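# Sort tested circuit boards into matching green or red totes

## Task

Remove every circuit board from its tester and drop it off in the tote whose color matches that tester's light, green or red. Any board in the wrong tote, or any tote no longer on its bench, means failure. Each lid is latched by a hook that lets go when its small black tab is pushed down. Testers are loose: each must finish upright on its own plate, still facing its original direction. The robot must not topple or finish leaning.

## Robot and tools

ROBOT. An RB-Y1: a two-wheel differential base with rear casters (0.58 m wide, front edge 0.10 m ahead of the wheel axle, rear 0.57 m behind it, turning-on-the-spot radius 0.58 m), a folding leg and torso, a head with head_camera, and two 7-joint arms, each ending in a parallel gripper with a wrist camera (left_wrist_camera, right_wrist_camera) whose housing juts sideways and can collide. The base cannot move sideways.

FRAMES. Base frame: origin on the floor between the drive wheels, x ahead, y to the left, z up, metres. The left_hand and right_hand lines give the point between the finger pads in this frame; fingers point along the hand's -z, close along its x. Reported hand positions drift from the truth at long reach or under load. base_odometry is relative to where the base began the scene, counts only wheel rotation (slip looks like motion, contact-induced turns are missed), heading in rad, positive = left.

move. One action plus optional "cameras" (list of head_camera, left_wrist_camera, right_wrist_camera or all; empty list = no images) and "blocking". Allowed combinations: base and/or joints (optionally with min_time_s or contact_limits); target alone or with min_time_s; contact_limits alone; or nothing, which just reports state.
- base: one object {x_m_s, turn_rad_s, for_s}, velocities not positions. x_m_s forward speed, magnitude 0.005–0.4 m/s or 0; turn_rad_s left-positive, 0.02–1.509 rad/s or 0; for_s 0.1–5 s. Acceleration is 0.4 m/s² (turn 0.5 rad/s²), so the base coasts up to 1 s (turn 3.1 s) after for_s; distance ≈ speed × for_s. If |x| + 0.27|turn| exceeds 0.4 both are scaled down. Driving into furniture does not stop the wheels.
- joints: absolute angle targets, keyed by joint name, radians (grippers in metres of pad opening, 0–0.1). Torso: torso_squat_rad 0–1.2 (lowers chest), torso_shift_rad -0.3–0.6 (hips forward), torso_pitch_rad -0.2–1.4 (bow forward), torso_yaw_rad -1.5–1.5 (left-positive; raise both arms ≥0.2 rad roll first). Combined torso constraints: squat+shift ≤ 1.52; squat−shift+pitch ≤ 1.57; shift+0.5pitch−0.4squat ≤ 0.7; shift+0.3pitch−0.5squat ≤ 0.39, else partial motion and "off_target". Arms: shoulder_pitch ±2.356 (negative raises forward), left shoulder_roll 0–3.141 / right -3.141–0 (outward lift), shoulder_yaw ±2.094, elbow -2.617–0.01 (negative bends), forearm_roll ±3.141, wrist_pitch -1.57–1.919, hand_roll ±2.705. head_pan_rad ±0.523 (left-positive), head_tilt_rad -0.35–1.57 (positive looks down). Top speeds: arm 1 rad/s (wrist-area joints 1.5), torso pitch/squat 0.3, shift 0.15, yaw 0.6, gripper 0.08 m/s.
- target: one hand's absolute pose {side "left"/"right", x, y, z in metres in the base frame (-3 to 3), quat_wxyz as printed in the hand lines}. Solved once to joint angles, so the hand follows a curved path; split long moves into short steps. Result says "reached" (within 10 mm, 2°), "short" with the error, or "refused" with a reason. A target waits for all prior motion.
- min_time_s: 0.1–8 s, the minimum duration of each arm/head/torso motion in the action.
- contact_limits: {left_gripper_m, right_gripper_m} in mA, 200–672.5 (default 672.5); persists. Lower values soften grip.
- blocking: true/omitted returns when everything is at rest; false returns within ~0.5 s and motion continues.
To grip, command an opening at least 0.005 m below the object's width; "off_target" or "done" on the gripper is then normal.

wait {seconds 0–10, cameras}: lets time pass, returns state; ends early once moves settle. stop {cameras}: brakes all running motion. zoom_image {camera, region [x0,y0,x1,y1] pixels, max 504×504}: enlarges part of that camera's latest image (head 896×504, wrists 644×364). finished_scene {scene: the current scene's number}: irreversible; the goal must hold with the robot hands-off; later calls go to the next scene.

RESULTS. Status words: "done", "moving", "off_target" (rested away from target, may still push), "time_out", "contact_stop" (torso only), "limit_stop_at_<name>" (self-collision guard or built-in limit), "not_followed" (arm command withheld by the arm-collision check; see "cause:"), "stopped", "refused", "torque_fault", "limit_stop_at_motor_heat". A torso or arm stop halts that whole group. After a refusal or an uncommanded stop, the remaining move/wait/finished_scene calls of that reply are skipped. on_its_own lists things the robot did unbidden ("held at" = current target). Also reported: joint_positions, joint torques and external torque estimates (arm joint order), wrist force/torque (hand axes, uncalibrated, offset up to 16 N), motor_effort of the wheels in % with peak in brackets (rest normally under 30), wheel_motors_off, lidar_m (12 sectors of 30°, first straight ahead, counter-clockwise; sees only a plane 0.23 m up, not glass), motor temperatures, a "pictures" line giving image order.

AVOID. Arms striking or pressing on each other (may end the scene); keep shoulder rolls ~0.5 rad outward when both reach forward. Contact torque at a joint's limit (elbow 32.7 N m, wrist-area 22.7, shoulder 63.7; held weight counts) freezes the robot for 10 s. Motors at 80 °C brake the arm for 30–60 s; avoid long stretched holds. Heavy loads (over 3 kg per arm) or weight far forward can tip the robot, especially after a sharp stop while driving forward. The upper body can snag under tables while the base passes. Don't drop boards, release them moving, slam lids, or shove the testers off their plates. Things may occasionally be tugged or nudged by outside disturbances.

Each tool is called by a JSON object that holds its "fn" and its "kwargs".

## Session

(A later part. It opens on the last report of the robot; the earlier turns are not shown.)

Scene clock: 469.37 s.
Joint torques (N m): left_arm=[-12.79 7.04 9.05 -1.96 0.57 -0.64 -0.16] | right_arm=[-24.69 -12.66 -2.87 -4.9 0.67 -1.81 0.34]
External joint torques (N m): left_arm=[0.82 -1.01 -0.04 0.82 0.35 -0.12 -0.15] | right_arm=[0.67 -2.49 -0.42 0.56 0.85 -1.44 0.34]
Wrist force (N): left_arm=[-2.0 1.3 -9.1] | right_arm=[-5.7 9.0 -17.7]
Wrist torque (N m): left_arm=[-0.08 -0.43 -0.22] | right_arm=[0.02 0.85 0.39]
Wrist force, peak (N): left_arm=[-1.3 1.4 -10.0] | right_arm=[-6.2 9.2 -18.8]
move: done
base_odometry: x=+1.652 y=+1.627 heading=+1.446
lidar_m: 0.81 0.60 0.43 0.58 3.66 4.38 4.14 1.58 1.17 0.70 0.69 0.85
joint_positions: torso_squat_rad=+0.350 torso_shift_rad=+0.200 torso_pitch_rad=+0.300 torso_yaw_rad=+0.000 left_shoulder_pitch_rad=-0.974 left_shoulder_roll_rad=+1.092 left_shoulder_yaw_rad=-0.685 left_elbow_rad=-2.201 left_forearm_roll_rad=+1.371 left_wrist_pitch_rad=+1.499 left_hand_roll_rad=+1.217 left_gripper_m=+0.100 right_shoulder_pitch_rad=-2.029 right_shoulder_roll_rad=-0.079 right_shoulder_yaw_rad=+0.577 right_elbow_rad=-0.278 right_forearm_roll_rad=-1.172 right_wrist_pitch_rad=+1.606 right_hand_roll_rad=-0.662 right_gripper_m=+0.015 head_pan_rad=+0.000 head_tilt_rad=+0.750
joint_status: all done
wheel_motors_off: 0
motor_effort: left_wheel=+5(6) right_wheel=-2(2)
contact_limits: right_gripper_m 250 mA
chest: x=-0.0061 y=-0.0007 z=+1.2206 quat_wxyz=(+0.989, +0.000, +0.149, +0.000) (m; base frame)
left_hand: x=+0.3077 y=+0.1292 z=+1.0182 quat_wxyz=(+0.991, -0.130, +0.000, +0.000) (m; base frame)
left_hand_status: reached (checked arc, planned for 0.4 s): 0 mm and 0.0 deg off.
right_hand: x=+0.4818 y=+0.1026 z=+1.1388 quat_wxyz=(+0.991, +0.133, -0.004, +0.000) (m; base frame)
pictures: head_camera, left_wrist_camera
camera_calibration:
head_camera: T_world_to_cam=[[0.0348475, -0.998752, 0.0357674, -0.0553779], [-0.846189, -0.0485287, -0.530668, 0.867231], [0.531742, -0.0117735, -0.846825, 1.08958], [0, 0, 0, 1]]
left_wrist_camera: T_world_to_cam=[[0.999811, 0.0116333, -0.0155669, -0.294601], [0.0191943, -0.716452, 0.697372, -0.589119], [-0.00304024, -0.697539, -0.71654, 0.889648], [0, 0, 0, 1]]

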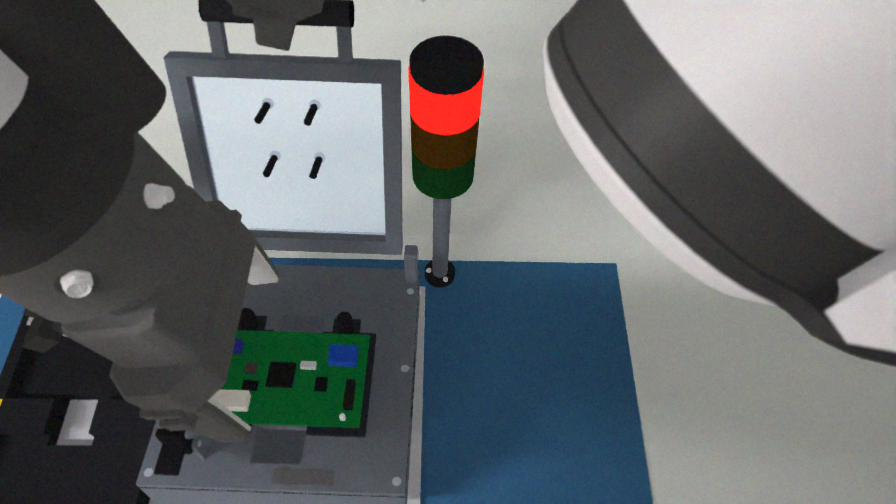

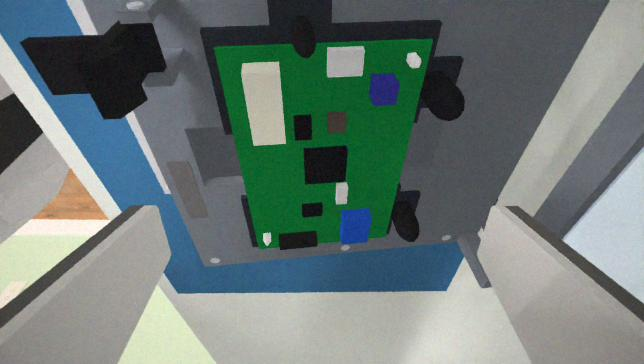

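{"fn": "move", "kwargs": {"target": {"side": "left", "x": 0.307, "y": 0.139, "z": 0.999, "quat_wxyz": [0.9914, -0.1305, 0, 0]}, "cameras": ["head_camera", "left_wrist_camera"]}}

{"fn": "zoom_image", "kwargs": {"camera": "head_camera", "region": [150, 300, 450, 504]}}

Scene clock: 481.43 s.
Joint torques (N m): left_arm=[-12.38 9.08 8.54 -2.41 0.45 -0.66 0.07] | right_arm=[-24.97 -12.72 -3.06 -4.94 0.57 -1.76 0.27]
External joint torques (N m): left_arm=[0.85 0.7 -0.52 0.75 0.21 -0.14 0.07] | right_arm=[0.38 -2.56 -0.61 0.51 0.74 -1.39 0.26]
Wrist force (N): left_arm=[-2.0 1.2 -9.0] | right_arm=[-5.1 9.6 -16.7]
Wrist torque (N m): left_arm=[-0.06 -0.44 -0.21] | right_arm=[-0.01 0.84 0.39]
Wrist force, peak (N): left_arm=[-1.4 2.7 -10.1] | right_arm=[-5.6 9.9 -17.8]
move: done
base_odometry: x=+1.652 y=+1.627 heading=+1.446
lidar_m: 0.81 0.60 0.44 0.58 3.65 4.40 4.14 1.58 1.16 0.70 0.70 0.84
joint_positions: torso_squat_rad=+0.350 torso_shift_rad=+0.200 torso_pitch_rad=+0.300 torso_yaw_rad=+0.000 left_shoulder_pitch_rad=-0.916 left_shoulder_roll_rad=+1.108 left_shoulder_yaw_rad=-0.698 left_elbow_rad=-2.188 left_forearm_roll_rad=+1.333 left_wrist_pitch_rad=+1.453 left_hand_roll_rad=+1.170 left_gripper_m=+0.100 right_shoulder_pitch_rad=-2.029 right_shoulder_roll_rad=-0.079 right_shoulder_yaw_rad=+0.577 right_elbow_rad=-0.278 right_forearm_roll_rad=-1.172 right_wrist_pitch_rad=+1.606 right_hand_roll_rad=-0.662 right_gripper_m=+0.015 head_pan_rad=+0.000 head_tilt_rad=+0.750
joint_status: all done
wheel_motors_off: 0
motor_effort: left_wheel=+5(5) right_wheel=-2(2)
contact_limits: right_gripper_m 250 mA
chest: x=-0.0061 y=-0.0007 z=+1.2206 quat_wxyz=(+0.989, +0.000, +0.149, +0.000) (m; base frame)
left_hand: x=+0.3070 y=+0.1389 z=+0.9991 quat_wxyz=(+0.991, -0.131, +0.000, +0.000) (m; base frame)
left_hand_status: reached (checked arc, planned for 0.3 s): 0 mm and 0.0 deg off.
right_hand: x=+0.4818 y=+0.1027 z=+1.1387 quat_wxyz=(+0.991, +0.133, -0.004, +0.000) (m; base frame)
pictures: head_camera, left_wrist_camera
camera_calibration:
head_camera: T_world_to_cam=[[0.0348557, -0.998751, 0.0358078, -0.0553997], [-0.846192, -0.0485571, -0.530662, 0.867226], [0.531737, -0.0118037, -0.846827, 1.08958], [0, 0, 0, 1]]
left_wrist_camera: T_world_to_cam=[[0.999807, 0.0115503, -0.0158782, -0.294019], [0.0193538, -0.716066, 0.697764, -0.569308], [-0.00331045, -0.697937, -0.716152, 0.882467], [0, 0, 0, 1]]

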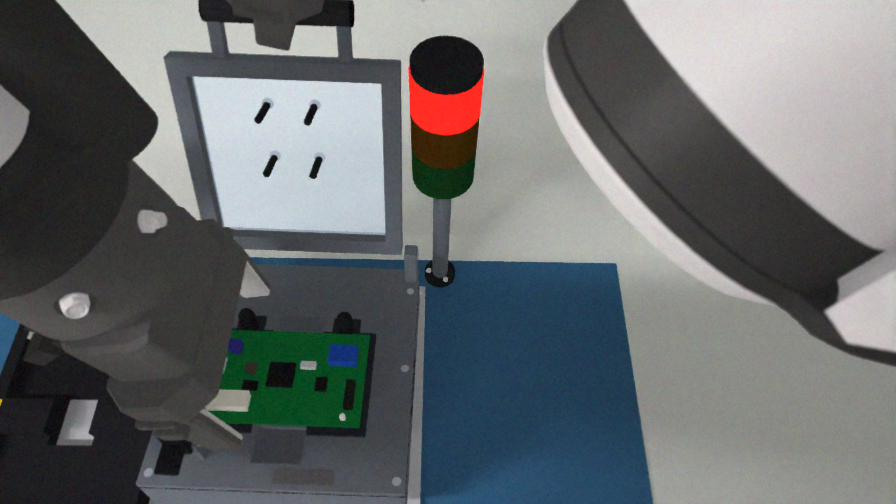

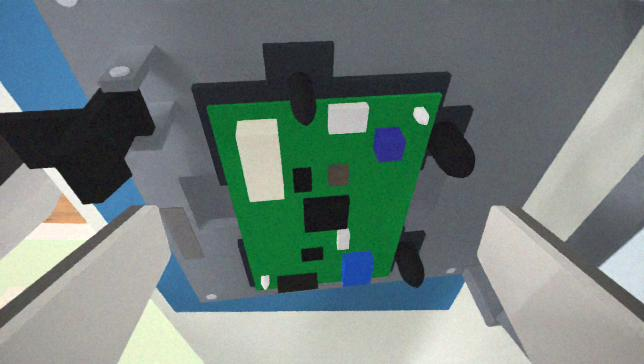

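Scaled by 1.680 from the camera's 896x504 image, which has a finer 1280x720 frame.

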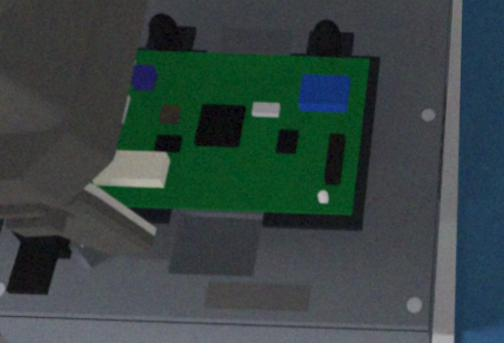

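{"fn": "move", "kwargs": {"target": {"side": "left", "x": 0.307, "y": 0.127, "z": 0.99, "quat_wxyz": [0.9914, -0.1305, 0, 0]}, "cameras": ["head_camera", "left_wrist_camera"]}}

{"fn": "zoom_image", "kwargs": {"camera": "head_camera", "region": [150, 300, 450, 504]}}

{"fn": "zoom_image", "kwargs": {"camera": "left_wrist_camera", "region": [140, 140, 520, 300]}}

Scene clock: 505.43 s.
Joint torques (N m): left_arm=[-13.22 7.09 8.17 -2.46 0.37 -0.5 0.23] | right_arm=[-24.9 -12.7 -3.06 -4.88 0.69 -1.77 0.26]
External joint torques (N m): left_arm=[0.22 -0.81 -0.82 1 0.15 0.02 0.23] | right_arm=[0.46 -2.53 -0.61 0.57 0.86 -1.41 0.25]
Wrist force (N): left_arm=[-1.8 1.3 -8.9] | right_arm=[-5.0 9.3 -16.4]
Wrist torque (N m): left_arm=[-0.08 -0.40 -0.21] | right_arm=[0.05 0.86 0.39]
Wrist force, peak (N): left_arm=[-2.2 1.3 -10.0] | right_arm=[-5.2 10.6 -17.0]
move: done
base_odometry: x=+1.652 y=+1.627 heading=+1.446
lidar_m: 0.81 0.60 0.43 0.58 3.64 4.38 4.14 1.58 1.16 0.70 0.70 0.84
joint_positions: torso_squat_rad=+0.350 torso_shift_rad=+0.200 torso_pitch_rad=+0.300 torso_yaw_rad=+0.000 left_shoulder_pitch_rad=-0.927 left_shoulder_roll_rad=+1.063 left_shoulder_yaw_rad=-0.729 left_elbow_rad=-2.176 left_forearm_roll_rad=+1.293 left_wrist_pitch_rad=+1.455 left_hand_roll_rad=+1.192 left_gripper_m=+0.100 right_shoulder_pitch_rad=-2.029 right_shoulder_roll_rad=-0.079 right_shoulder_yaw_rad=+0.577 right_elbow_rad=-0.278 right_forearm_roll_rad=-1.172 right_wrist_pitch_rad=+1.606 right_hand_roll_rad=-0.662 right_gripper_m=+0.015 head_pan_rad=+0.000 head_tilt_rad=+0.750
joint_status: all done
wheel_motors_off: 0
motor_effort: left_wheel=+3(6) right_wheel=+0(2)
contact_limits: right_gripper_m 250 mA
chest: x=-0.0061 y=-0.0007 z=+1.2206 quat_wxyz=(+0.989, +0.000, +0.149, +0.000) (m; base frame)
left_hand: x=+0.3065 y=+0.1271 z=+0.9907 quat_wxyz=(+0.991, -0.131, +0.000, -0.001) (m; base frame)
left_hand_status: reached (checked arc, planned for 0.2 s): 1 mm and 0.1 deg off.
right_hand: x=+0.4818 y=+0.1026 z=+1.1387 quat_wxyz=(+0.991, +0.133, -0.004, +0.000) (m; base frame)
pictures: head_camera, left_wrist_camera
camera_calibration:
head_camera: T_world_to_cam=[[0.0348448, -0.998752, 0.0357814, -0.0553832], [-0.846195, -0.0485337, -0.530659, 0.867224], [0.531733, -0.0117873, -0.84683, 1.08958], [0, 0, 0, 1]]
left_wrist_camera: T_world_to_cam=[[0.999822, 0.0106053, -0.0156297, -0.293614], [0.0185069, -0.715465, 0.698404, -0.572379], [-0.00377572, -0.698569, -0.715533, 0.867907], [0, 0, 0, 1]]

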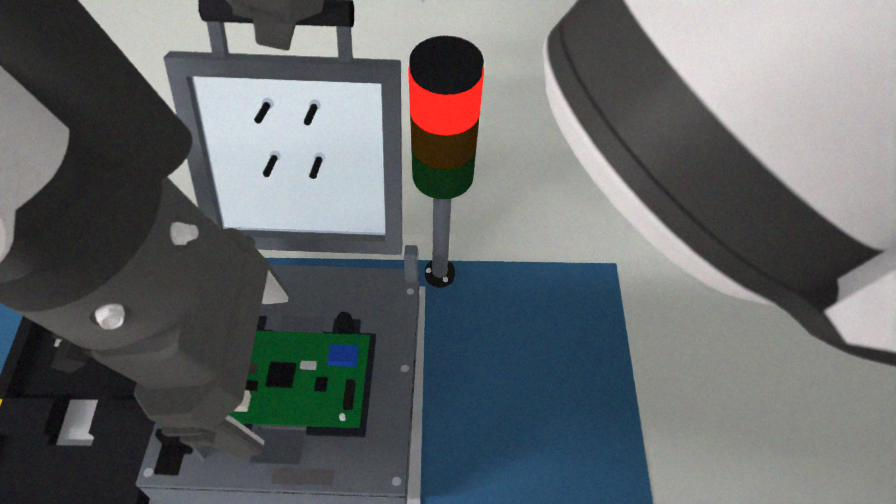

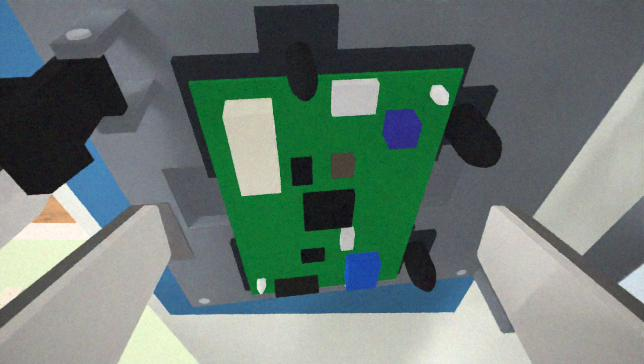

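Scaled by 1.680 from the camera's 896x504 image, which has a finer 1280x720 frame.

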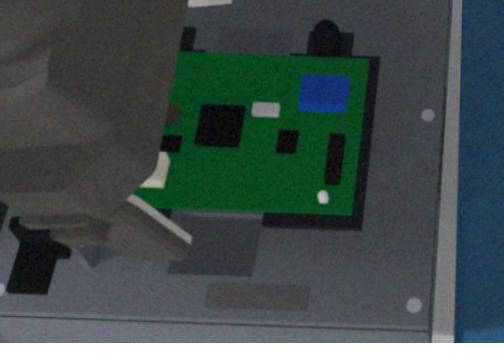

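Scaled by 1.326 from the camera's 644x364 image, which has a finer 920x520 frame.

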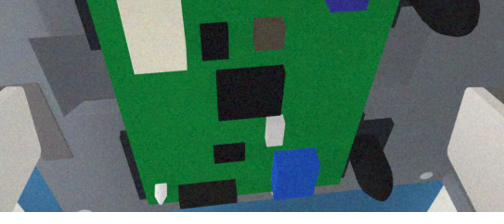

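{"fn": "move", "kwargs": {"target": {"side": "left", "x": 0.308, "y": 0.116, "z": 0.978, "quat_wxyz": [0.9914, -0.1305, 0, 0]}, "cameras": ["head_camera", "left_wrist_camera"]}}

{"fn": "zoom_image", "kwargs": {"camera": "head_camera", "region": [200, 260, 450, 480]}}

{"fn": "zoom_image", "kwargs": {"camera": "left_wrist_camera", "region": [100, 100, 540, 320]}}

Scene clock: 536.80 s.
Joint torques (N m): left_arm=[-13.54 6.59 8.46 -2.82 0.47 -0.53 0.21] | right_arm=[-25.09 -12.52 -3.08 -4.95 0.65 -1.87 0.19]
External joint torques (N m): left_arm=[0.16 -0.83 -0.49 1.02 0.25 -0.01 0.21] | right_arm=[0.27 -2.35 -0.63 0.51 0.82 -1.51 0.19]
Wrist force (N): left_arm=[-1.7 1.8 -9.0] | right_arm=[-5.2 8.4 -16.4]
Wrist torque (N m): left_arm=[-0.14 -0.41 -0.22] | right_arm=[-0.01 0.86 0.40]
Wrist force, peak (N): left_arm=[-2.5 1.6 -10.7] | right_arm=[-5.6 10.4 -17.7]
move: done
base_odometry: x=+1.652 y=+1.627 heading=+1.446
lidar_m: 0.81 0.59 0.43 0.58 3.65 4.38 4.14 1.58 1.16 0.70 0.70 0.84
joint_positions: torso_squat_rad=+0.350 torso_shift_rad=+0.200 torso_pitch_rad=+0.300 torso_yaw_rad=+0.000 left_shoulder_pitch_rad=-0.933 left_shoulder_roll_rad=+1.013 left_shoulder_yaw_rad=-0.766 left_elbow_rad=-2.146 left_forearm_roll_rad=+1.246 left_wrist_pitch_rad=+1.450 left_hand_roll_rad=+1.203 left_gripper_m=+0.100 right_shoulder_pitch_rad=-2.029 right_shoulder_roll_rad=-0.079 right_shoulder_yaw_rad=+0.577 right_elbow_rad=-0.278 right_forearm_roll_rad=-1.172 right_wrist_pitch_rad=+1.606 right_hand_roll_rad=-0.662 right_gripper_m=+0.015 head_pan_rad=+0.000 head_tilt_rad=+0.750
joint_status: all done
wheel_motors_off: 0
motor_effort: left_wheel=+2(5) right_wheel=-1(3)
contact_limits: right_gripper_m 250 mA
chest: x=-0.0061 y=-0.0007 z=+1.2206 quat_wxyz=(+0.989, +0.000, +0.149, +0.000) (m; base frame)
left_hand: x=+0.3080 y=+0.1160 z=+0.9780 quat_wxyz=(+0.991, -0.131, +0.000, +0.000) (m; base frame)
left_hand_status: reached (checked arc, planned for 0.3 s): 0 mm and 0.0 deg off.
right_hand: x=+0.4818 y=+0.1026 z=+1.1387 quat_wxyz=(+0.991, +0.133, -0.004, +0.000) (m; base frame)
pictures: head_camera, left_wrist_camera
camera_calibration:
head_camera: T_world_to_cam=[[0.034848, -0.998752, 0.0357795, -0.0553807], [-0.846206, -0.0485352, -0.53064, 0.867206], [0.531715, -0.0117851, -0.846842, 1.08959], [0, 0, 0, 1]]
left_wrist_camera: T_world_to_cam=[[0.999806, 0.0116776, -0.0158837, -0.295105], [0.0194479, -0.716251, 0.697571, -0.570849], [-0.00323077, -0.697745, -0.716339, 0.851584], [0, 0, 0, 1]]

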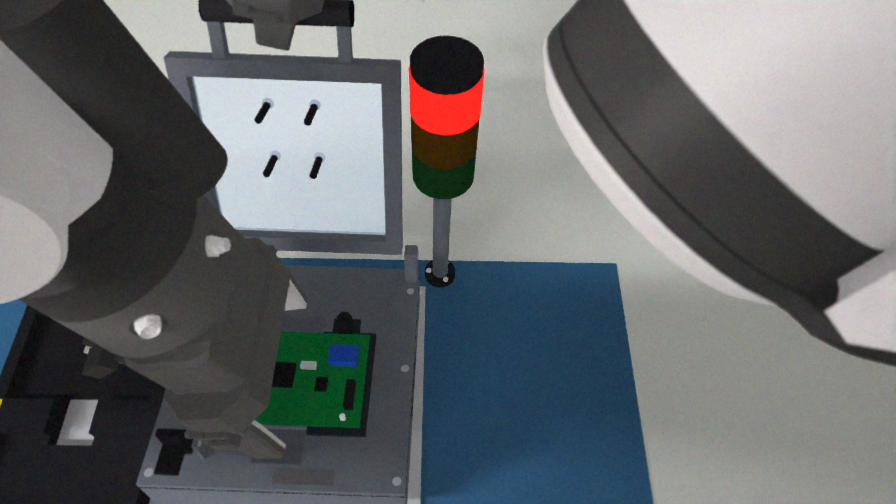

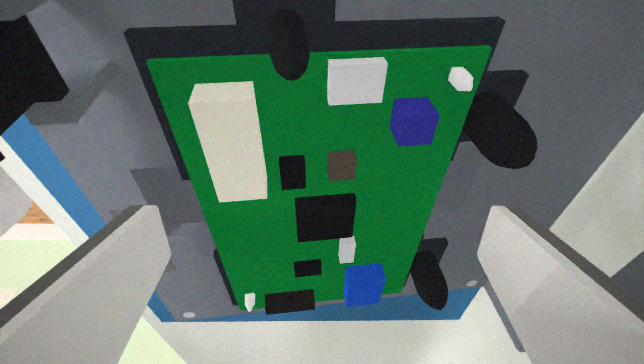

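Scaled by 2.016 from the camera's 896x504 image, which has a finer 1280x720 frame.

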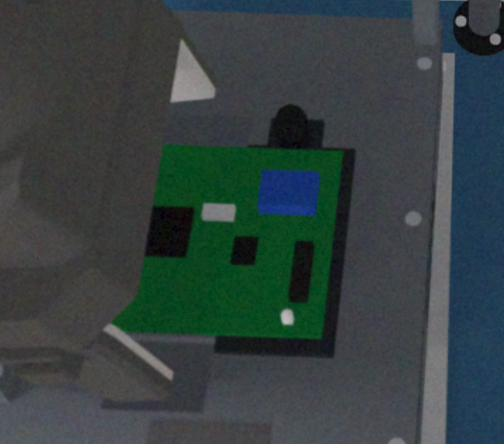

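Scaled by 1.145 from the camera's 644x364 image, which has a finer 920x520 frame.

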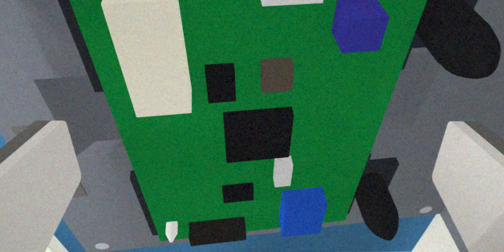

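{"fn": "move", "kwargs": {"target": {"side": "left", "x": 0.308, "y": 0.117, "z": 0.967, "quat_wxyz": [0.9914, -0.1305, 0, 0]}, "cameras": ["head_camera", "left_wrist_camera"]}}

{"fn": "zoom_image", "kwargs": {"camera": "head_camera", "region": [200, 260, 450, 480]}}

{"fn": "zoom_image", "kwargs": {"camera": "left_wrist_camera", "region": [100, 100, 540, 320]}}

Scene clock: 550.70 s.
Joint torques (N m): left_arm=[-12.55 6.44 8.17 -3.19 0.42 -0.55 -0.06] | right_arm=[-25.01 -12.88 -2.95 -4.87 0.64 -1.85 0.12]
External joint torques (N m): left_arm=[1.05 -0.98 -0.74 0.87 0.19 -0.03 -0.05] | right_arm=[0.35 -2.72 -0.51 0.59 0.82 -1.48 0.12]
Wrist force (N): left_arm=[-1.8 1.7 -9.1] | right_arm=[-5.9 9.3 -18.1]
Wrist torque (N m): left_arm=[-0.15 -0.42 -0.20] | right_arm=[0.03 0.82 0.39]
Wrist force, peak (N): left_arm=[-0.6 3.0 -9.5] | right_arm=[-5.9 9.3 -18.1]
move: done
base_odometry: x=+1.652 y=+1.627 heading=+1.446
lidar_m: 0.81 0.59 0.43 0.58 3.65 4.38 4.14 1.59 1.16 0.70 0.69 0.85
joint_positions: torso_squat_rad=+0.350 torso_shift_rad=+0.200 torso_pitch_rad=+0.300 torso_yaw_rad=+0.000 left_shoulder_pitch_rad=-0.914 left_shoulder_roll_rad=+1.007 left_shoulder_yaw_rad=-0.781 left_elbow_rad=-2.131 left_forearm_roll_rad=+1.221 left_wrist_pitch_rad=+1.430 left_hand_roll_rad=+1.188 left_gripper_m=+0.100 right_shoulder_pitch_rad=-2.029 right_shoulder_roll_rad=-0.079 right_shoulder_yaw_rad=+0.577 right_elbow_rad=-0.278 right_forearm_roll_rad=-1.172 right_wrist_pitch_rad=+1.606 right_hand_roll_rad=-0.662 right_gripper_m=+0.015 head_pan_rad=+0.000 head_tilt_rad=+0.750
joint_status: all done
wheel_motors_off: 0
motor_effort: left_wheel=+2(5) right_wheel=+0(3)
contact_limits: right_gripper_m 250 mA
chest: x=-0.0061 y=-0.0007 z=+1.2206 quat_wxyz=(+0.989, +0.000, +0.149, +0.000) (m; base frame)
left_hand: x=+0.3077 y=+0.1173 z=+0.9674 quat_wxyz=(+0.991, -0.130, +0.000, +0.000) (m; base frame)
left_hand_status: reached (checked arc, planned for 0.2 s): 1 mm and 0.0 deg off.
right_hand: x=+0.4818 y=+0.1026 z=+1.1387 quat_wxyz=(+0.991, +0.133, -0.004, +0.000) (m; base frame)
pictures: head_camera, left_wrist_camera
camera_calibration:
head_camera: T_world_to_cam=[[0.0348554, -0.998751, 0.0357874, -0.055384], [-0.846202, -0.0485458, -0.530647, 0.867212], [0.531722, -0.0117875, -0.846837, 1.08959], [0, 0, 0, 1]]
left_wrist_camera: T_world_to_cam=[[0.999809, 0.01153, -0.015809, -0.295079], [0.0192881, -0.716674, 0.697141, -0.56202], [-0.00329183, -0.697313, -0.716759, 0.845165], [0, 0, 0, 1]]

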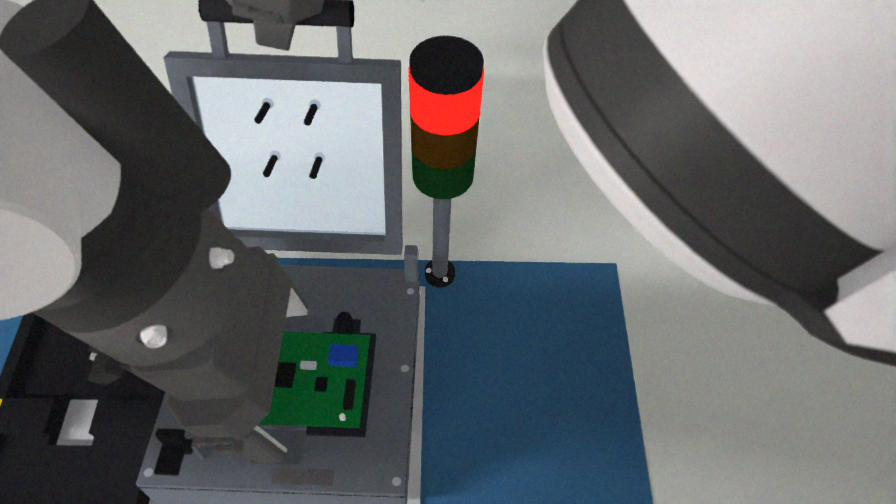

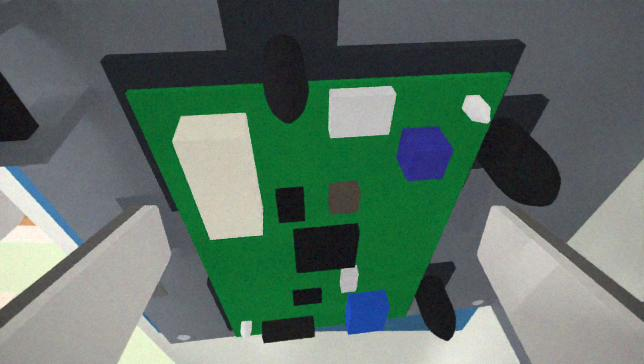

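Scaled by 2.016 from the camera's 896x504 image, which has a finer 1280x720 frame.

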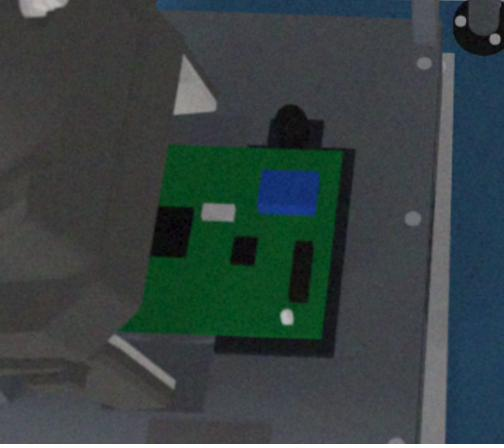

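Scaled by 1.145 from the camera's 644x364 image, which has a finer 920x520 frame.

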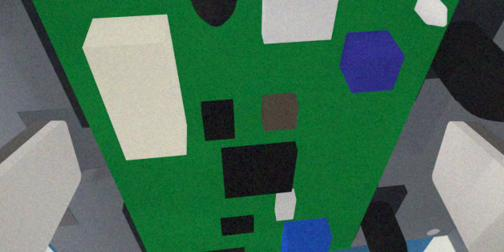

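{"fn": "move", "kwargs": {"target": {"side": "left", "x": 0.308, "y": 0.116, "z": 0.959, "quat_wxyz": [0.9914, -0.1305, 0, 0]}, "cameras": ["head_camera", "left_wrist_camera"]}}

{"fn": "zoom_image", "kwargs": {"camera": "left_wrist_camera", "region": [100, 100, 540, 320]}}

{"fn": "zoom_image", "kwargs": {"camera": "head_camera", "region": [200, 260, 450, 480]}}

Scene clock: 557.93 s.
Joint torques (N m): left_arm=[-12.59 6.37 8.35 -3.16 0.48 -0.66 -0.14] | right_arm=[-24.87 -12.92 -2.98 -4.73 0.73 -1.83 0.23]
External joint torques (N m): left_arm=[0.99 -0.97 -0.52 1.07 0.25 -0.14 -0.13] | right_arm=[0.49 -2.76 -0.54 0.72 0.91 -1.46 0.22]
Wrist force (N): left_arm=[-1.7 1.6 -9.2] | right_arm=[-5.1 8.8 -16.9]
Wrist torque (N m): left_arm=[-0.14 -0.42 -0.21] | right_arm=[0.04 0.88 0.39]
Wrist force, peak (N): left_arm=[-1.6 1.2 -10.5] | right_arm=[-6.2 8.6 -18.4]
move: done
base_odometry: x=+1.652 y=+1.627 heading=+1.446
lidar_m: 0.80 0.60 0.43 0.58 3.64 4.39 4.14 1.59 1.16 0.70 0.69 0.85
joint_positions: torso_squat_rad=+0.350 torso_shift_rad=+0.200 torso_pitch_rad=+0.300 torso_yaw_rad=+0.000 left_shoulder_pitch_rad=-0.903 left_shoulder_roll_rad=+0.996 left_shoulder_yaw_rad=-0.794 left_elbow_rad=-2.117 left_forearm_roll_rad=+1.200 left_wrist_pitch_rad=+1.417 left_hand_roll_rad=+1.180 left_gripper_m=+0.100 right_shoulder_pitch_rad=-2.029 right_shoulder_roll_rad=-0.079 right_shoulder_yaw_rad=+0.577 right_elbow_rad=-0.278 right_forearm_roll_rad=-1.172 right_wrist_pitch_rad=+1.606 right_hand_roll_rad=-0.662 right_gripper_m=+0.015 head_pan_rad=+0.000 head_tilt_rad=+0.750
joint_status: all done
wheel_motors_off: 0
motor_effort: left_wheel=+3(5) right_wheel=-1(2)
contact_limits: right_gripper_m 250 mA
chest: x=-0.0061 y=-0.0007 z=+1.2206 quat_wxyz=(+0.989, +0.000, +0.149, +0.000) (m; base frame)
left_hand: x=+0.3079 y=+0.1162 z=+0.9593 quat_wxyz=(+0.991, -0.130, +0.000, +0.000) (m; base frame)
left_hand_status: reached (checked arc, planned for 0.1 s): 0 mm and 0.0 deg off.
right_hand: x=+0.4818 y=+0.1027 z=+1.1387 quat_wxyz=(+0.991, +0.133, -0.004, +0.000) (m; base frame)
pictures: head_camera, left_wrist_camera
camera_calibration:
head_camera: T_world_to_cam=[[0.0348543, -0.998751, 0.0357949, -0.055391], [-0.846203, -0.0485488, -0.530644, 0.867209], [0.531719, -0.0117945, -0.846839, 1.08959], [0, 0, 0, 1]]
left_wrist_camera: T_world_to_cam=[[0.99981, 0.0115267, -0.0157193, -0.295395], [0.0192243, -0.716436, 0.697388, -0.557418], [-0.00322328, -0.697558, -0.716521, 0.838382], [0, 0, 0, 1]]

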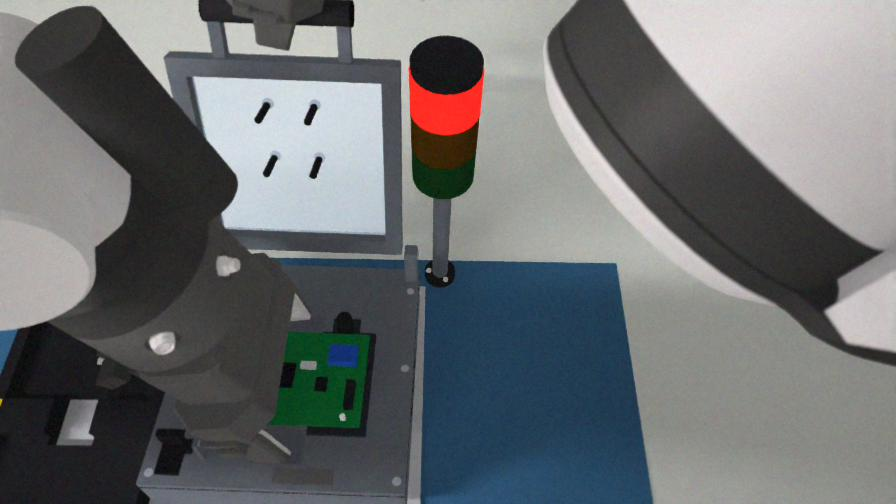

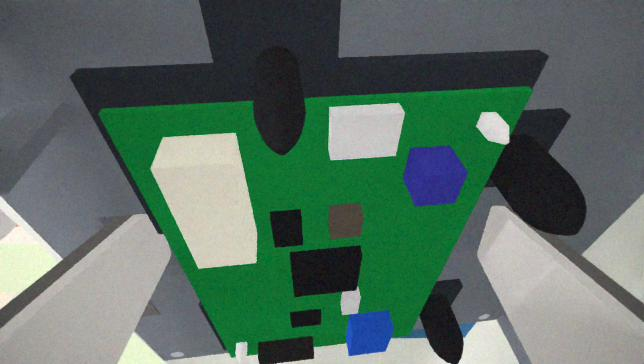

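Scaled by 1.145 from the camera's 644x364 image, which has a finer 920x520 frame.

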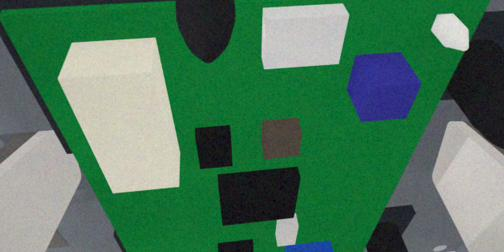

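Scaled by 2.016 from the camera's 896x504 image, which has a finer 1280x720 frame.

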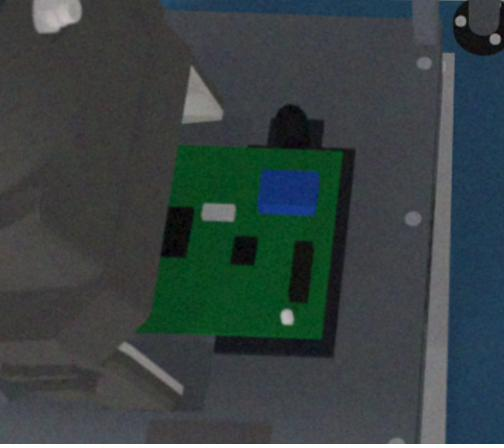

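{"fn": "move", "kwargs": {"target": {"side": "left", "x": 0.308, "y": 0.122, "z": 0.962, "quat_wxyz": [0.9914, -0.1305, 0, 0]}, "cameras": ["left_wrist_camera"]}}

{"fn": "move", "kwargs": {"contact_limits": {"left_gripper_m": 220}, "joints": {"left_gripper_m": 0.082}, "cameras": ["left_wrist_camera"]}}

Scene clock: 570.30 s.
Joint torques (N m): left_arm=[-11.57 8.76 8.89 -3.62 0.08 0.3 -0.25] | right_arm=[-24.94 -12.85 -3.08 -4.82 0.75 -1.89 0.26]
External joint torques (N m): left_arm=[1.91 1.18 -0.01 0.5 -0.16 0.82 -0.25] | right_arm=[0.42 -2.69 -0.63 0.63 0.92 -1.53 0.26]
Wrist force (N): left_arm=[-1.6 -1.7 -8.1] | right_arm=[-5.9 9.4 -15.1]
Wrist torque (N m): left_arm=[-0.21 -0.34 -0.04] | right_arm=[0.06 0.84 0.26]
Wrist force, peak (N): left_arm=[-1.3 -2.9 -10.0] | right_arm=[-5.5 8.9 -17.7]
move: done
base_odometry: x=+1.652 y=+1.627 heading=+1.446
lidar_m: 0.80 0.60 0.43 0.58 3.65 4.38 4.14 1.58 1.16 0.71 0.69 0.84
joint_positions: torso_squat_rad=+0.350 torso_shift_rad=+0.200 torso_pitch_rad=+0.300 torso_yaw_rad=+0.000 left_shoulder_pitch_rad=-0.897 left_shoulder_roll_rad=+1.016 left_shoulder_yaw_rad=-0.782 left_elbow_rad=-2.124 left_forearm_roll_rad=+1.215 left_wrist_pitch_rad=+1.414 left_hand_roll_rad=+1.169 left_gripper_m=+0.100 right_shoulder_pitch_rad=-2.029 right_shoulder_roll_rad=-0.079 right_shoulder_yaw_rad=+0.577 right_elbow_rad=-0.278 right_forearm_roll_rad=-1.172 right_wrist_pitch_rad=+1.606 right_hand_roll_rad=-0.662 right_gripper_m=+0.015 head_pan_rad=+0.000 head_tilt_rad=+0.750
joint_status: all done
wheel_motors_off: 0
motor_effort: left_wheel=+5(5) right_wheel=-1(2)
contact_limits: right_gripper_m 250 mA
chest: x=-0.0061 y=-0.0008 z=+1.2206 quat_wxyz=(+0.989, +0.000, +0.149, +0.000) (m; base frame)
left_hand: x=+0.3081 y=+0.1216 z=+0.9621 quat_wxyz=(+0.991, -0.131, +0.000, +0.000) (m; base frame)
left_hand_status: reached (checked arc, planned for 0.2 s): 0 mm and 0.0 deg off.
right_hand: x=+0.4818 y=+0.1026 z=+1.1388 quat_wxyz=(+0.991, +0.133, -0.004, +0.000) (m; base frame)
pictures: left_wrist_camera
camera_calibration:
left_wrist_camera: T_world_to_cam=[[0.999814, 0.0114281, -0.0155062, -0.295825], [0.0190062, -0.716154, 0.697684, -0.555737], [-0.00313167, -0.697849, -0.716238, 0.843944], [0, 0, 0, 1]]

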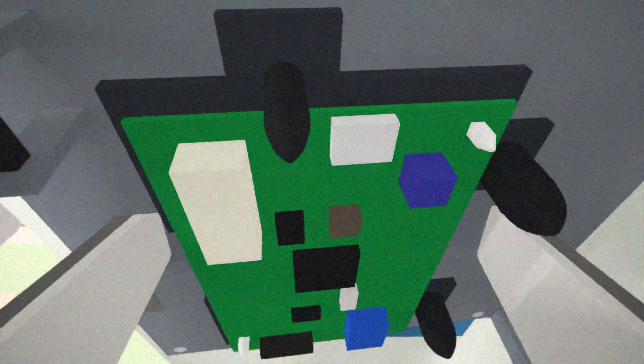

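Scene clock: 570.97 s.
Joint torques (N m): left_arm=[-11.34 8.85 9.03 -3.49 0.06 0.22 -0.17] | right_arm=[-24.87 -12.46 -3.05 -4.91 0.62 -1.91 0.22]
External joint torques (N m): left_arm=[2.14 1.28 0.13 0.64 -0.18 0.73 -0.17] | right_arm=[0.49 -2.29 -0.6 0.54 0.79 -1.54 0.22]
Wrist force (N): left_arm=[-2.1 -0.2 -8.7] | right_arm=[-5.1 8.3 -14.6]
Wrist torque (N m): left_arm=[-0.14 -0.44 -0.12] | right_arm=[0.06 0.80 0.28]
Wrist force, peak (N): left_arm=[-2.1 -2.1 -9.0] | right_arm=[-5.4 9.1 -15.6]
move: done
base_odometry: x=+1.652 y=+1.627 heading=+1.446
lidar_m: 0.80 0.59 0.43 0.58 3.65 4.38 4.14 1.58 1.16 0.71 0.70 0.85
joint_positions: torso_squat_rad=+0.350 torso_shift_rad=+0.200 torso_pitch_rad=+0.300 torso_yaw_rad=+0.000 left_shoulder_pitch_rad=-0.897 left_shoulder_roll_rad=+1.016 left_shoulder_yaw_rad=-0.782 left_elbow_rad=-2.124 left_forearm_roll_rad=+1.215 left_wrist_pitch_rad=+1.414 left_hand_roll_rad=+1.169 left_gripper_m=+0.082 right_shoulder_pitch_rad=-2.029 right_shoulder_roll_rad=-0.079 right_shoulder_yaw_rad=+0.577 right_elbow_rad=-0.278 right_forearm_roll_rad=-1.172 right_wrist_pitch_rad=+1.606 right_hand_roll_rad=-0.662 right_gripper_m=+0.015 head_pan_rad=+0.000 head_tilt_rad=+0.750
joint_status: all done
wheel_motors_off: 0
motor_effort: left_wheel=+4(5) right_wheel=-1(2)
contact_limits: left_gripper_m 220 mA; right_gripper_m 250 mA
chest: x=-0.0061 y=-0.0008 z=+1.2206 quat_wxyz=(+0.989, +0.000, +0.149, +0.000) (m; base frame)
left_hand: x=+0.3081 y=+0.1216 z=+0.9621 quat_wxyz=(+0.991, -0.131, +0.000, +0.000) (m; base frame)
right_hand: x=+0.4818 y=+0.1026 z=+1.1388 quat_wxyz=(+0.991, +0.133, -0.004, +0.000) (m; base frame)
pictures: left_wrist_camera
camera_calibration:
left_wrist_camera: T_world_to_cam=[[0.999814, 0.0114148, -0.015549, -0.295769], [0.0190265, -0.71616, 0.697677, -0.555734], [-0.00317171, -0.697843, -0.716244, 0.843962], [0, 0, 0, 1]]

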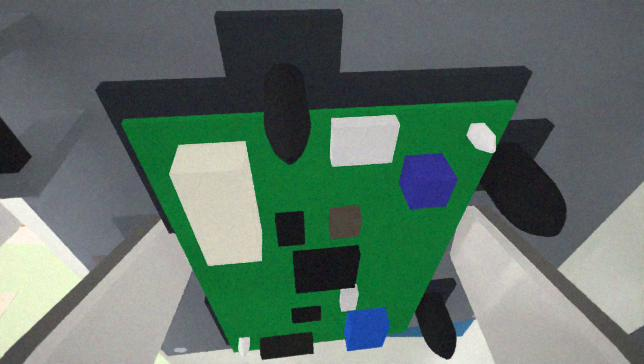

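{"fn": "move", "kwargs": {"target": {"side": "left", "x": 0.308, "y": 0.118, "z": 0.963, "quat_wxyz": [0.9914, -0.1305, 0, 0]}, "cameras": []}}

{"fn": "move", "kwargs": {"joints": {"left_gripper_m": 0.06}, "cameras": ["left_wrist_camera","head_camera"]}}

Scene clock: 579.07 s.
Joint torques (N m): left_arm=[-12.66 7 8.55 -3.29 0.25 -0.27 0.12] | right_arm=[-25.01 -12.86 -2.86 -4.85 0.5 -1.81 0.18]
External joint torques (N m): left_arm=[0.91 -0.44 -0.35 0.85 0.02 0.25 0.12] | right_arm=[0.35 -2.7 -0.41 0.6 0.68 -1.44 0.18]
Wrist force (N): left_arm=[-1.6 1.7 -9.0] | right_arm=[-4.5 8.1 -14.8]
Wrist torque (N m): left_arm=[-0.12 -0.42 -0.20] | right_arm=[0.02 0.85 0.28]
Wrist force, peak (N): left_arm=[-2.9 1.0 -9.9] | right_arm=[-5.1 9.3 -16.0]
move: done
base_odometry: x=+1.652 y=+1.627 heading=+1.446
lidar_m: 0.80 0.59 0.43 0.57 3.65 4.38 4.14 1.58 1.15 0.70 0.70 0.85
joint_positions: torso_squat_rad=+0.350 torso_shift_rad=+0.200 torso_pitch_rad=+0.300 torso_yaw_rad=+0.000 left_shoulder_pitch_rad=-0.906 left_shoulder_roll_rad=+1.005 left_shoulder_yaw_rad=-0.786 left_elbow_rad=-2.124 left_forearm_roll_rad=+1.212 left_wrist_pitch_rad=+1.421 left_hand_roll_rad=+1.179 left_gripper_m=+0.082 right_shoulder_pitch_rad=-2.029 right_shoulder_roll_rad=-0.079 right_shoulder_yaw_rad=+0.577 right_elbow_rad=-0.278 right_forearm_roll_rad=-1.172 right_wrist_pitch_rad=+1.606 right_hand_roll_rad=-0.662 right_gripper_m=+0.015 head_pan_rad=+0.000 head_tilt_rad=+0.750
joint_status: all done
wheel_motors_off: 0
motor_effort: left_wheel=+3(5) right_wheel=-2(2)
contact_limits: left_gripper_m 220 mA; right_gripper_m 250 mA
chest: x=-0.0061 y=-0.0007 z=+1.2206 quat_wxyz=(+0.989, +0.000, +0.149, +0.000) (m; base frame)
left_hand: x=+0.3080 y=+0.1180 z=+0.9631 quat_wxyz=(+0.991, -0.131, +0.000, +0.000) (m; base frame)
left_hand_status: reached (checked arc, planned for 0.1 s): 0 mm and 0.0 deg off.
right_hand: x=+0.4818 y=+0.1026 z=+1.1388 quat_wxyz=(+0.991, +0.133, -0.004, +0.000) (m; base frame)
pictures: none

Scene clock: 579.80 s.
Joint torques (N m): left_arm=[-12.81 7 8.67 -3.39 0.29 -0.28 0.1] | right_arm=[-25.03 -12.79 -3.01 -4.77 0.6 -1.75 0.21]
External joint torques (N m): left_arm=[0.75 -0.43 -0.22 0.75 0.06 0.24 0.1] | right_arm=[0.33 -2.62 -0.56 0.68 0.78 -1.38 0.21]
Wrist force (N): left_arm=[-1.1 1.4 -8.9] | right_arm=[-5.0 8.4 -14.9]
Wrist torque (N m): left_arm=[-0.11 -0.42 -0.26] | right_arm=[0.03 0.82 0.29]
Wrist force, peak (N): left_arm=[-1.4 1.7 -9.4] | right_arm=[-4.9 8.6 -15.3]
move: off_target
base_odometry: x=+1.652 y=+1.627 heading=+1.446
lidar_m: 0.80 0.59 0.43 0.58 3.65 4.39 4.14 1.59 1.16 0.70 0.69 0.84
joint_positions: torso_squat_rad=+0.350 torso_shift_rad=+0.200 torso_pitch_rad=+0.300 torso_yaw_rad=+0.000 left_shoulder_pitch_rad=-0.906 left_shoulder_roll_rad=+1.005 left_shoulder_yaw_rad=-0.786 left_elbow_rad=-2.124 left_forearm_roll_rad=+1.212 left_wrist_pitch_rad=+1.421 left_hand_roll_rad=+1.179 left_gripper_m=+0.071 right_shoulder_pitch_rad=-2.029 right_shoulder_roll_rad=-0.079 right_shoulder_yaw_rad=+0.577 right_elbow_rad=-0.278 right_forearm_roll_rad=-1.172 right_wrist_pitch_rad=+1.606 right_hand_roll_rad=-0.662 right_gripper_m=+0.015 head_pan_rad=+0.000 head_tilt_rad=+0.750
joint_status: left_gripper_m off_target (ended at +0.071, target +0.060)
wheel_motors_off: 0
motor_effort: left_wheel=+4(4) right_wheel=-1(3)
contact_limits: left_gripper_m 220 mA; right_gripper_m 250 mA
chest: x=-0.0061 y=-0.0007 z=+1.2206 quat_wxyz=(+0.989, +0.000, +0.149, +0.000) (m; base frame)
left_hand: x=+0.3080 y=+0.1180 z=+0.9631 quat_wxyz=(+0.991, -0.131, +0.000, +0.000) (m; base frame)
right_hand: x=+0.4818 y=+0.1026 z=+1.1388 quat_wxyz=(+0.991, +0.133, -0.004, +0.000) (m; base frame)
pictures: head_camera, left_wrist_camera
camera_calibration:
head_camera: T_world_to_cam=[[0.0348362, -0.998753, 0.0357525, -0.0553665], [-0.846186, -0.0485114, -0.530675, 0.867228], [0.531747, -0.0117666, -0.846821, 1.08958], [0, 0, 0, 1]]
left_wrist_camera: T_world_to_cam=[[0.999809, 0.011591, -0.0157299, -0.295543], [0.0192795, -0.716051, 0.697782, -0.559205], [-0.00317542, -0.697952, -0.716138, 0.842067], [0, 0, 0, 1]]

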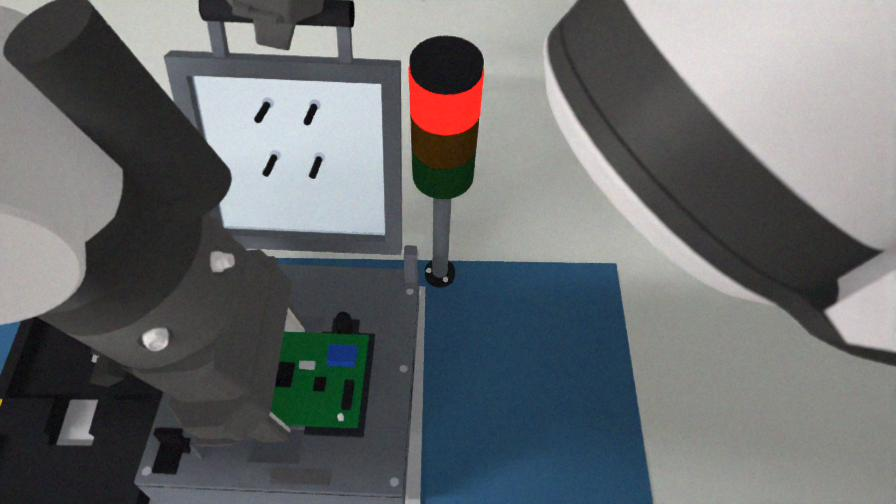

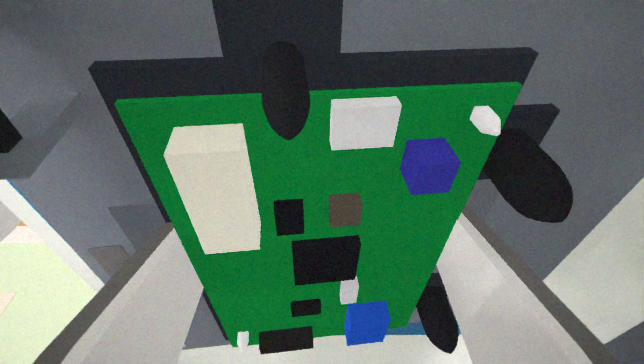

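{"fn": "move", "kwargs": {"contact_limits": {"left_gripper_m":400}, "cameras": ["head_camera"]}}

{"fn": "move", "kwargs": {"target": {"side":"left","x":0.308,"y":0.118,"z":0.983,"quat_wxyz":[0.991,-0.131,0,0]}, "min_time_s": 1.5}}

Scene clock: 605.40 s.
Joint torques (N m): left_arm=[-12.74 6.99 8.47 -3.26 0.35 -0.21 0.08] | right_arm=[-24.87 -12.91 -3.1 -4.81 0.59 -1.71 0.23]
External joint torques (N m): left_arm=[0.83 -0.45 -0.43 0.88 0.12 0.3 0.08] | right_arm=[0.49 -2.74 -0.66 0.64 0.77 -1.34 0.23]
Wrist force (N): left_arm=[-1.0 1.6 -8.2] | right_arm=[-5.1 8.4 -14.8]
Wrist torque (N m): left_arm=[-0.11 -0.47 -0.26] | right_arm=[0.02 0.86 0.29]
Wrist force, peak (N): left_arm=[-1.1 1.7 -8.8] | right_arm=[-4.8 8.8 -15.5]
base_odometry: x=+1.652 y=+1.627 heading=+1.446
lidar_m: 0.80 0.60 0.44 0.58 3.65 4.39 4.14 1.58 1.16 0.71 0.69 0.85
joint_positions: torso_squat_rad=+0.350 torso_shift_rad=+0.200 torso_pitch_rad=+0.300 torso_yaw_rad=+0.000 left_shoulder_pitch_rad=-0.906 left_shoulder_roll_rad=+1.005 left_shoulder_yaw_rad=-0.786 left_elbow_rad=-2.124 left_forearm_roll_rad=+1.212 left_wrist_pitch_rad=+1.421 left_hand_roll_rad=+1.179 left_gripper_m=+0.071 right_shoulder_pitch_rad=-2.029 right_shoulder_roll_rad=-0.079 right_shoulder_yaw_rad=+0.577 right_elbow_rad=-0.278 right_forearm_roll_rad=-1.172 right_wrist_pitch_rad=+1.606 right_hand_roll_rad=-0.662 right_gripper_m=+0.015 head_pan_rad=+0.000 head_tilt_rad=+0.750
wheel_motors_off: 0
motor_effort: left_wheel=+2(4) right_wheel=+0(2)
contact_limits: left_gripper_m 400 mA; right_gripper_m 250 mA
chest: x=-0.0061 y=-0.0007 z=+1.2206 quat_wxyz=(+0.989, +0.000, +0.149, +0.000) (m; base frame)
left_hand: x=+0.3080 y=+0.1180 z=+0.9631 quat_wxyz=(+0.991, -0.131, +0.000, +0.000) (m; base frame)
right_hand: x=+0.4818 y=+0.1026 z=+1.1388 quat_wxyz=(+0.991, +0.133, -0.004, +0.000) (m; base frame)
pictures: head_camera
camera_calibration:
head_camera: T_world_to_cam=[[0.034836, -0.998753, 0.0357524, -0.0553664], [-0.846186, -0.0485111, -0.530675, 0.867228], [0.531747, -0.0117666, -0.846821, 1.08958], [0, 0, 0, 1]]

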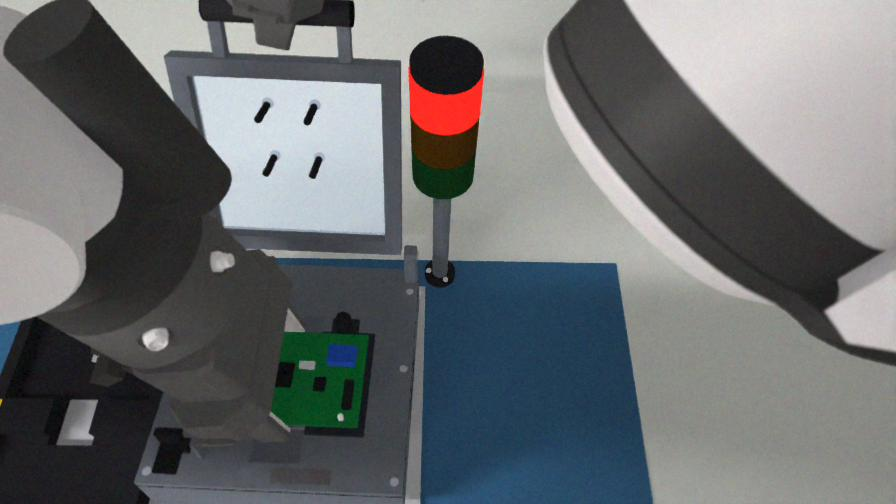

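Scene clock: 607.23 s.
Joint torques (N m): left_arm=[-13.63 4.88 8.86 -8.68 4.09 -0.37 0.18] | right_arm=[-24.35 -12.88 -2.8 -4.78 0.61 -1.73 0.19]
External joint torques (N m): left_arm=[0.05 -2.67 -0.13 -4.97 3.87 0.16 0.19] | right_arm=[1.01 -2.72 -0.35 0.67 0.79 -1.36 0.19]
Wrist force (N): left_arm=[12.0 7.9 -16.5] | right_arm=[-4.8 8.9 -11.5]
Wrist torque (N m): left_arm=[-0.05 -0.86 -0.03] | right_arm=[0.06 0.90 0.56]
Wrist force, peak (N): left_arm=[11.8 7.8 -17.1] | right_arm=[-5.3 8.8 -15.2]
move: done
base_odometry: x=+1.652 y=+1.627 heading=+1.446
lidar_m: 0.80 0.60 0.43 0.59 3.65 4.38 4.14 1.58 1.16 0.71 0.69 0.85
joint_positions: torso_squat_rad=+0.350 torso_shift_rad=+0.200 torso_pitch_rad=+0.300 torso_yaw_rad=+0.000 left_shoulder_pitch_rad=-0.936 left_shoulder_roll_rad=+1.025 left_shoulder_yaw_rad=-0.755 left_elbow_rad=-2.152 left_forearm_roll_rad=+1.261 left_wrist_pitch_rad=+1.455 left_hand_roll_rad=+1.203 left_gripper_m=+0.070 right_shoulder_pitch_rad=-2.030 right_shoulder_roll_rad=-0.079 right_shoulder_yaw_rad=+0.577 right_elbow_rad=-0.278 right_forearm_roll_rad=-1.172 right_wrist_pitch_rad=+1.606 right_hand_roll_rad=-0.662 right_gripper_m=+0.015 head_pan_rad=+0.000 head_tilt_rad=+0.750
joint_status: all done
wheel_motors_off: 0
motor_effort: left_wheel=+3(5) right_wheel=+0(3)
contact_limits: left_gripper_m 400 mA; right_gripper_m 250 mA
chest: x=-0.0060 y=-0.0007 z=+1.2206 quat_wxyz=(+0.989, +0.000, +0.149, +0.000) (m; base frame)
left_hand: x=+0.3087 y=+0.1186 z=+0.9827 quat_wxyz=(+0.991, -0.130, +0.000, +0.001) (m; base frame)
left_hand_status: reached (checked arc, planned for 1.5 s): 1 mm and 0.1 deg off.
right_hand: x=+0.4819 y=+0.1027 z=+1.1387 quat_wxyz=(+0.991, +0.133, -0.004, +0.000) (m; base frame)
pictures: head_camera, left_wrist_camera, right_wrist_camera
camera_calibration:
head_camera: T_world_to_cam=[[0.034843, -0.998753, 0.035763, -0.0553675], [-0.846263, -0.048521, -0.530552, 0.867172], [0.531625, -0.0117788, -0.846898, 1.08959], [0, 0, 0, 1]]
left_wrist_camera: T_world_to_cam=[[0.999792, 0.0133699, -0.0154147, -0.296379], [0.0203329, -0.716274, 0.697523, -0.572567], [-0.00171531, -0.697691, -0.716396, 0.856306], [0, 0, 0, 1]]
right_wrist_camera: T_world_to_cam=[[-0.999473, 0.026076, -0.0193385, 0.503477], [0.00660655, 0.746588, 0.665254, -0.804146], [0.0317851, 0.664775, -0.746367, 0.83804], [0, 0, 0, 1]]

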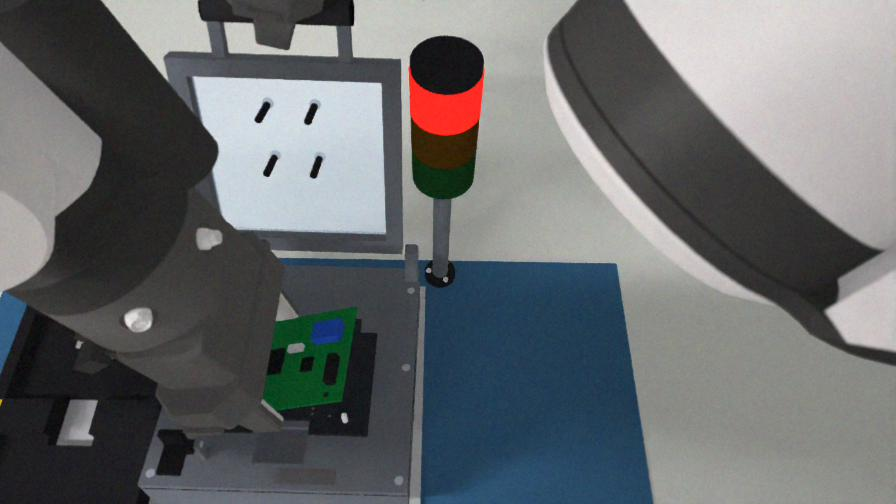

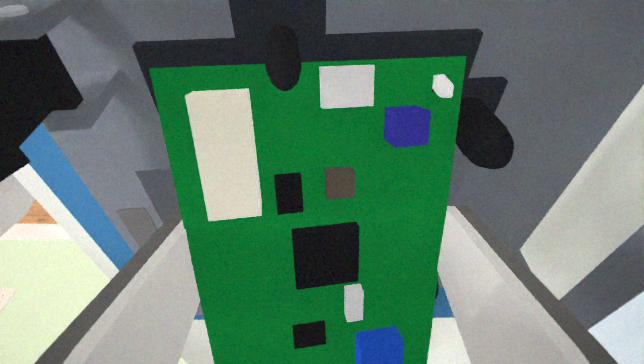

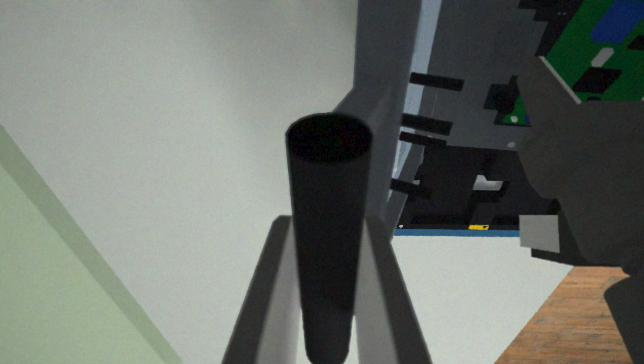

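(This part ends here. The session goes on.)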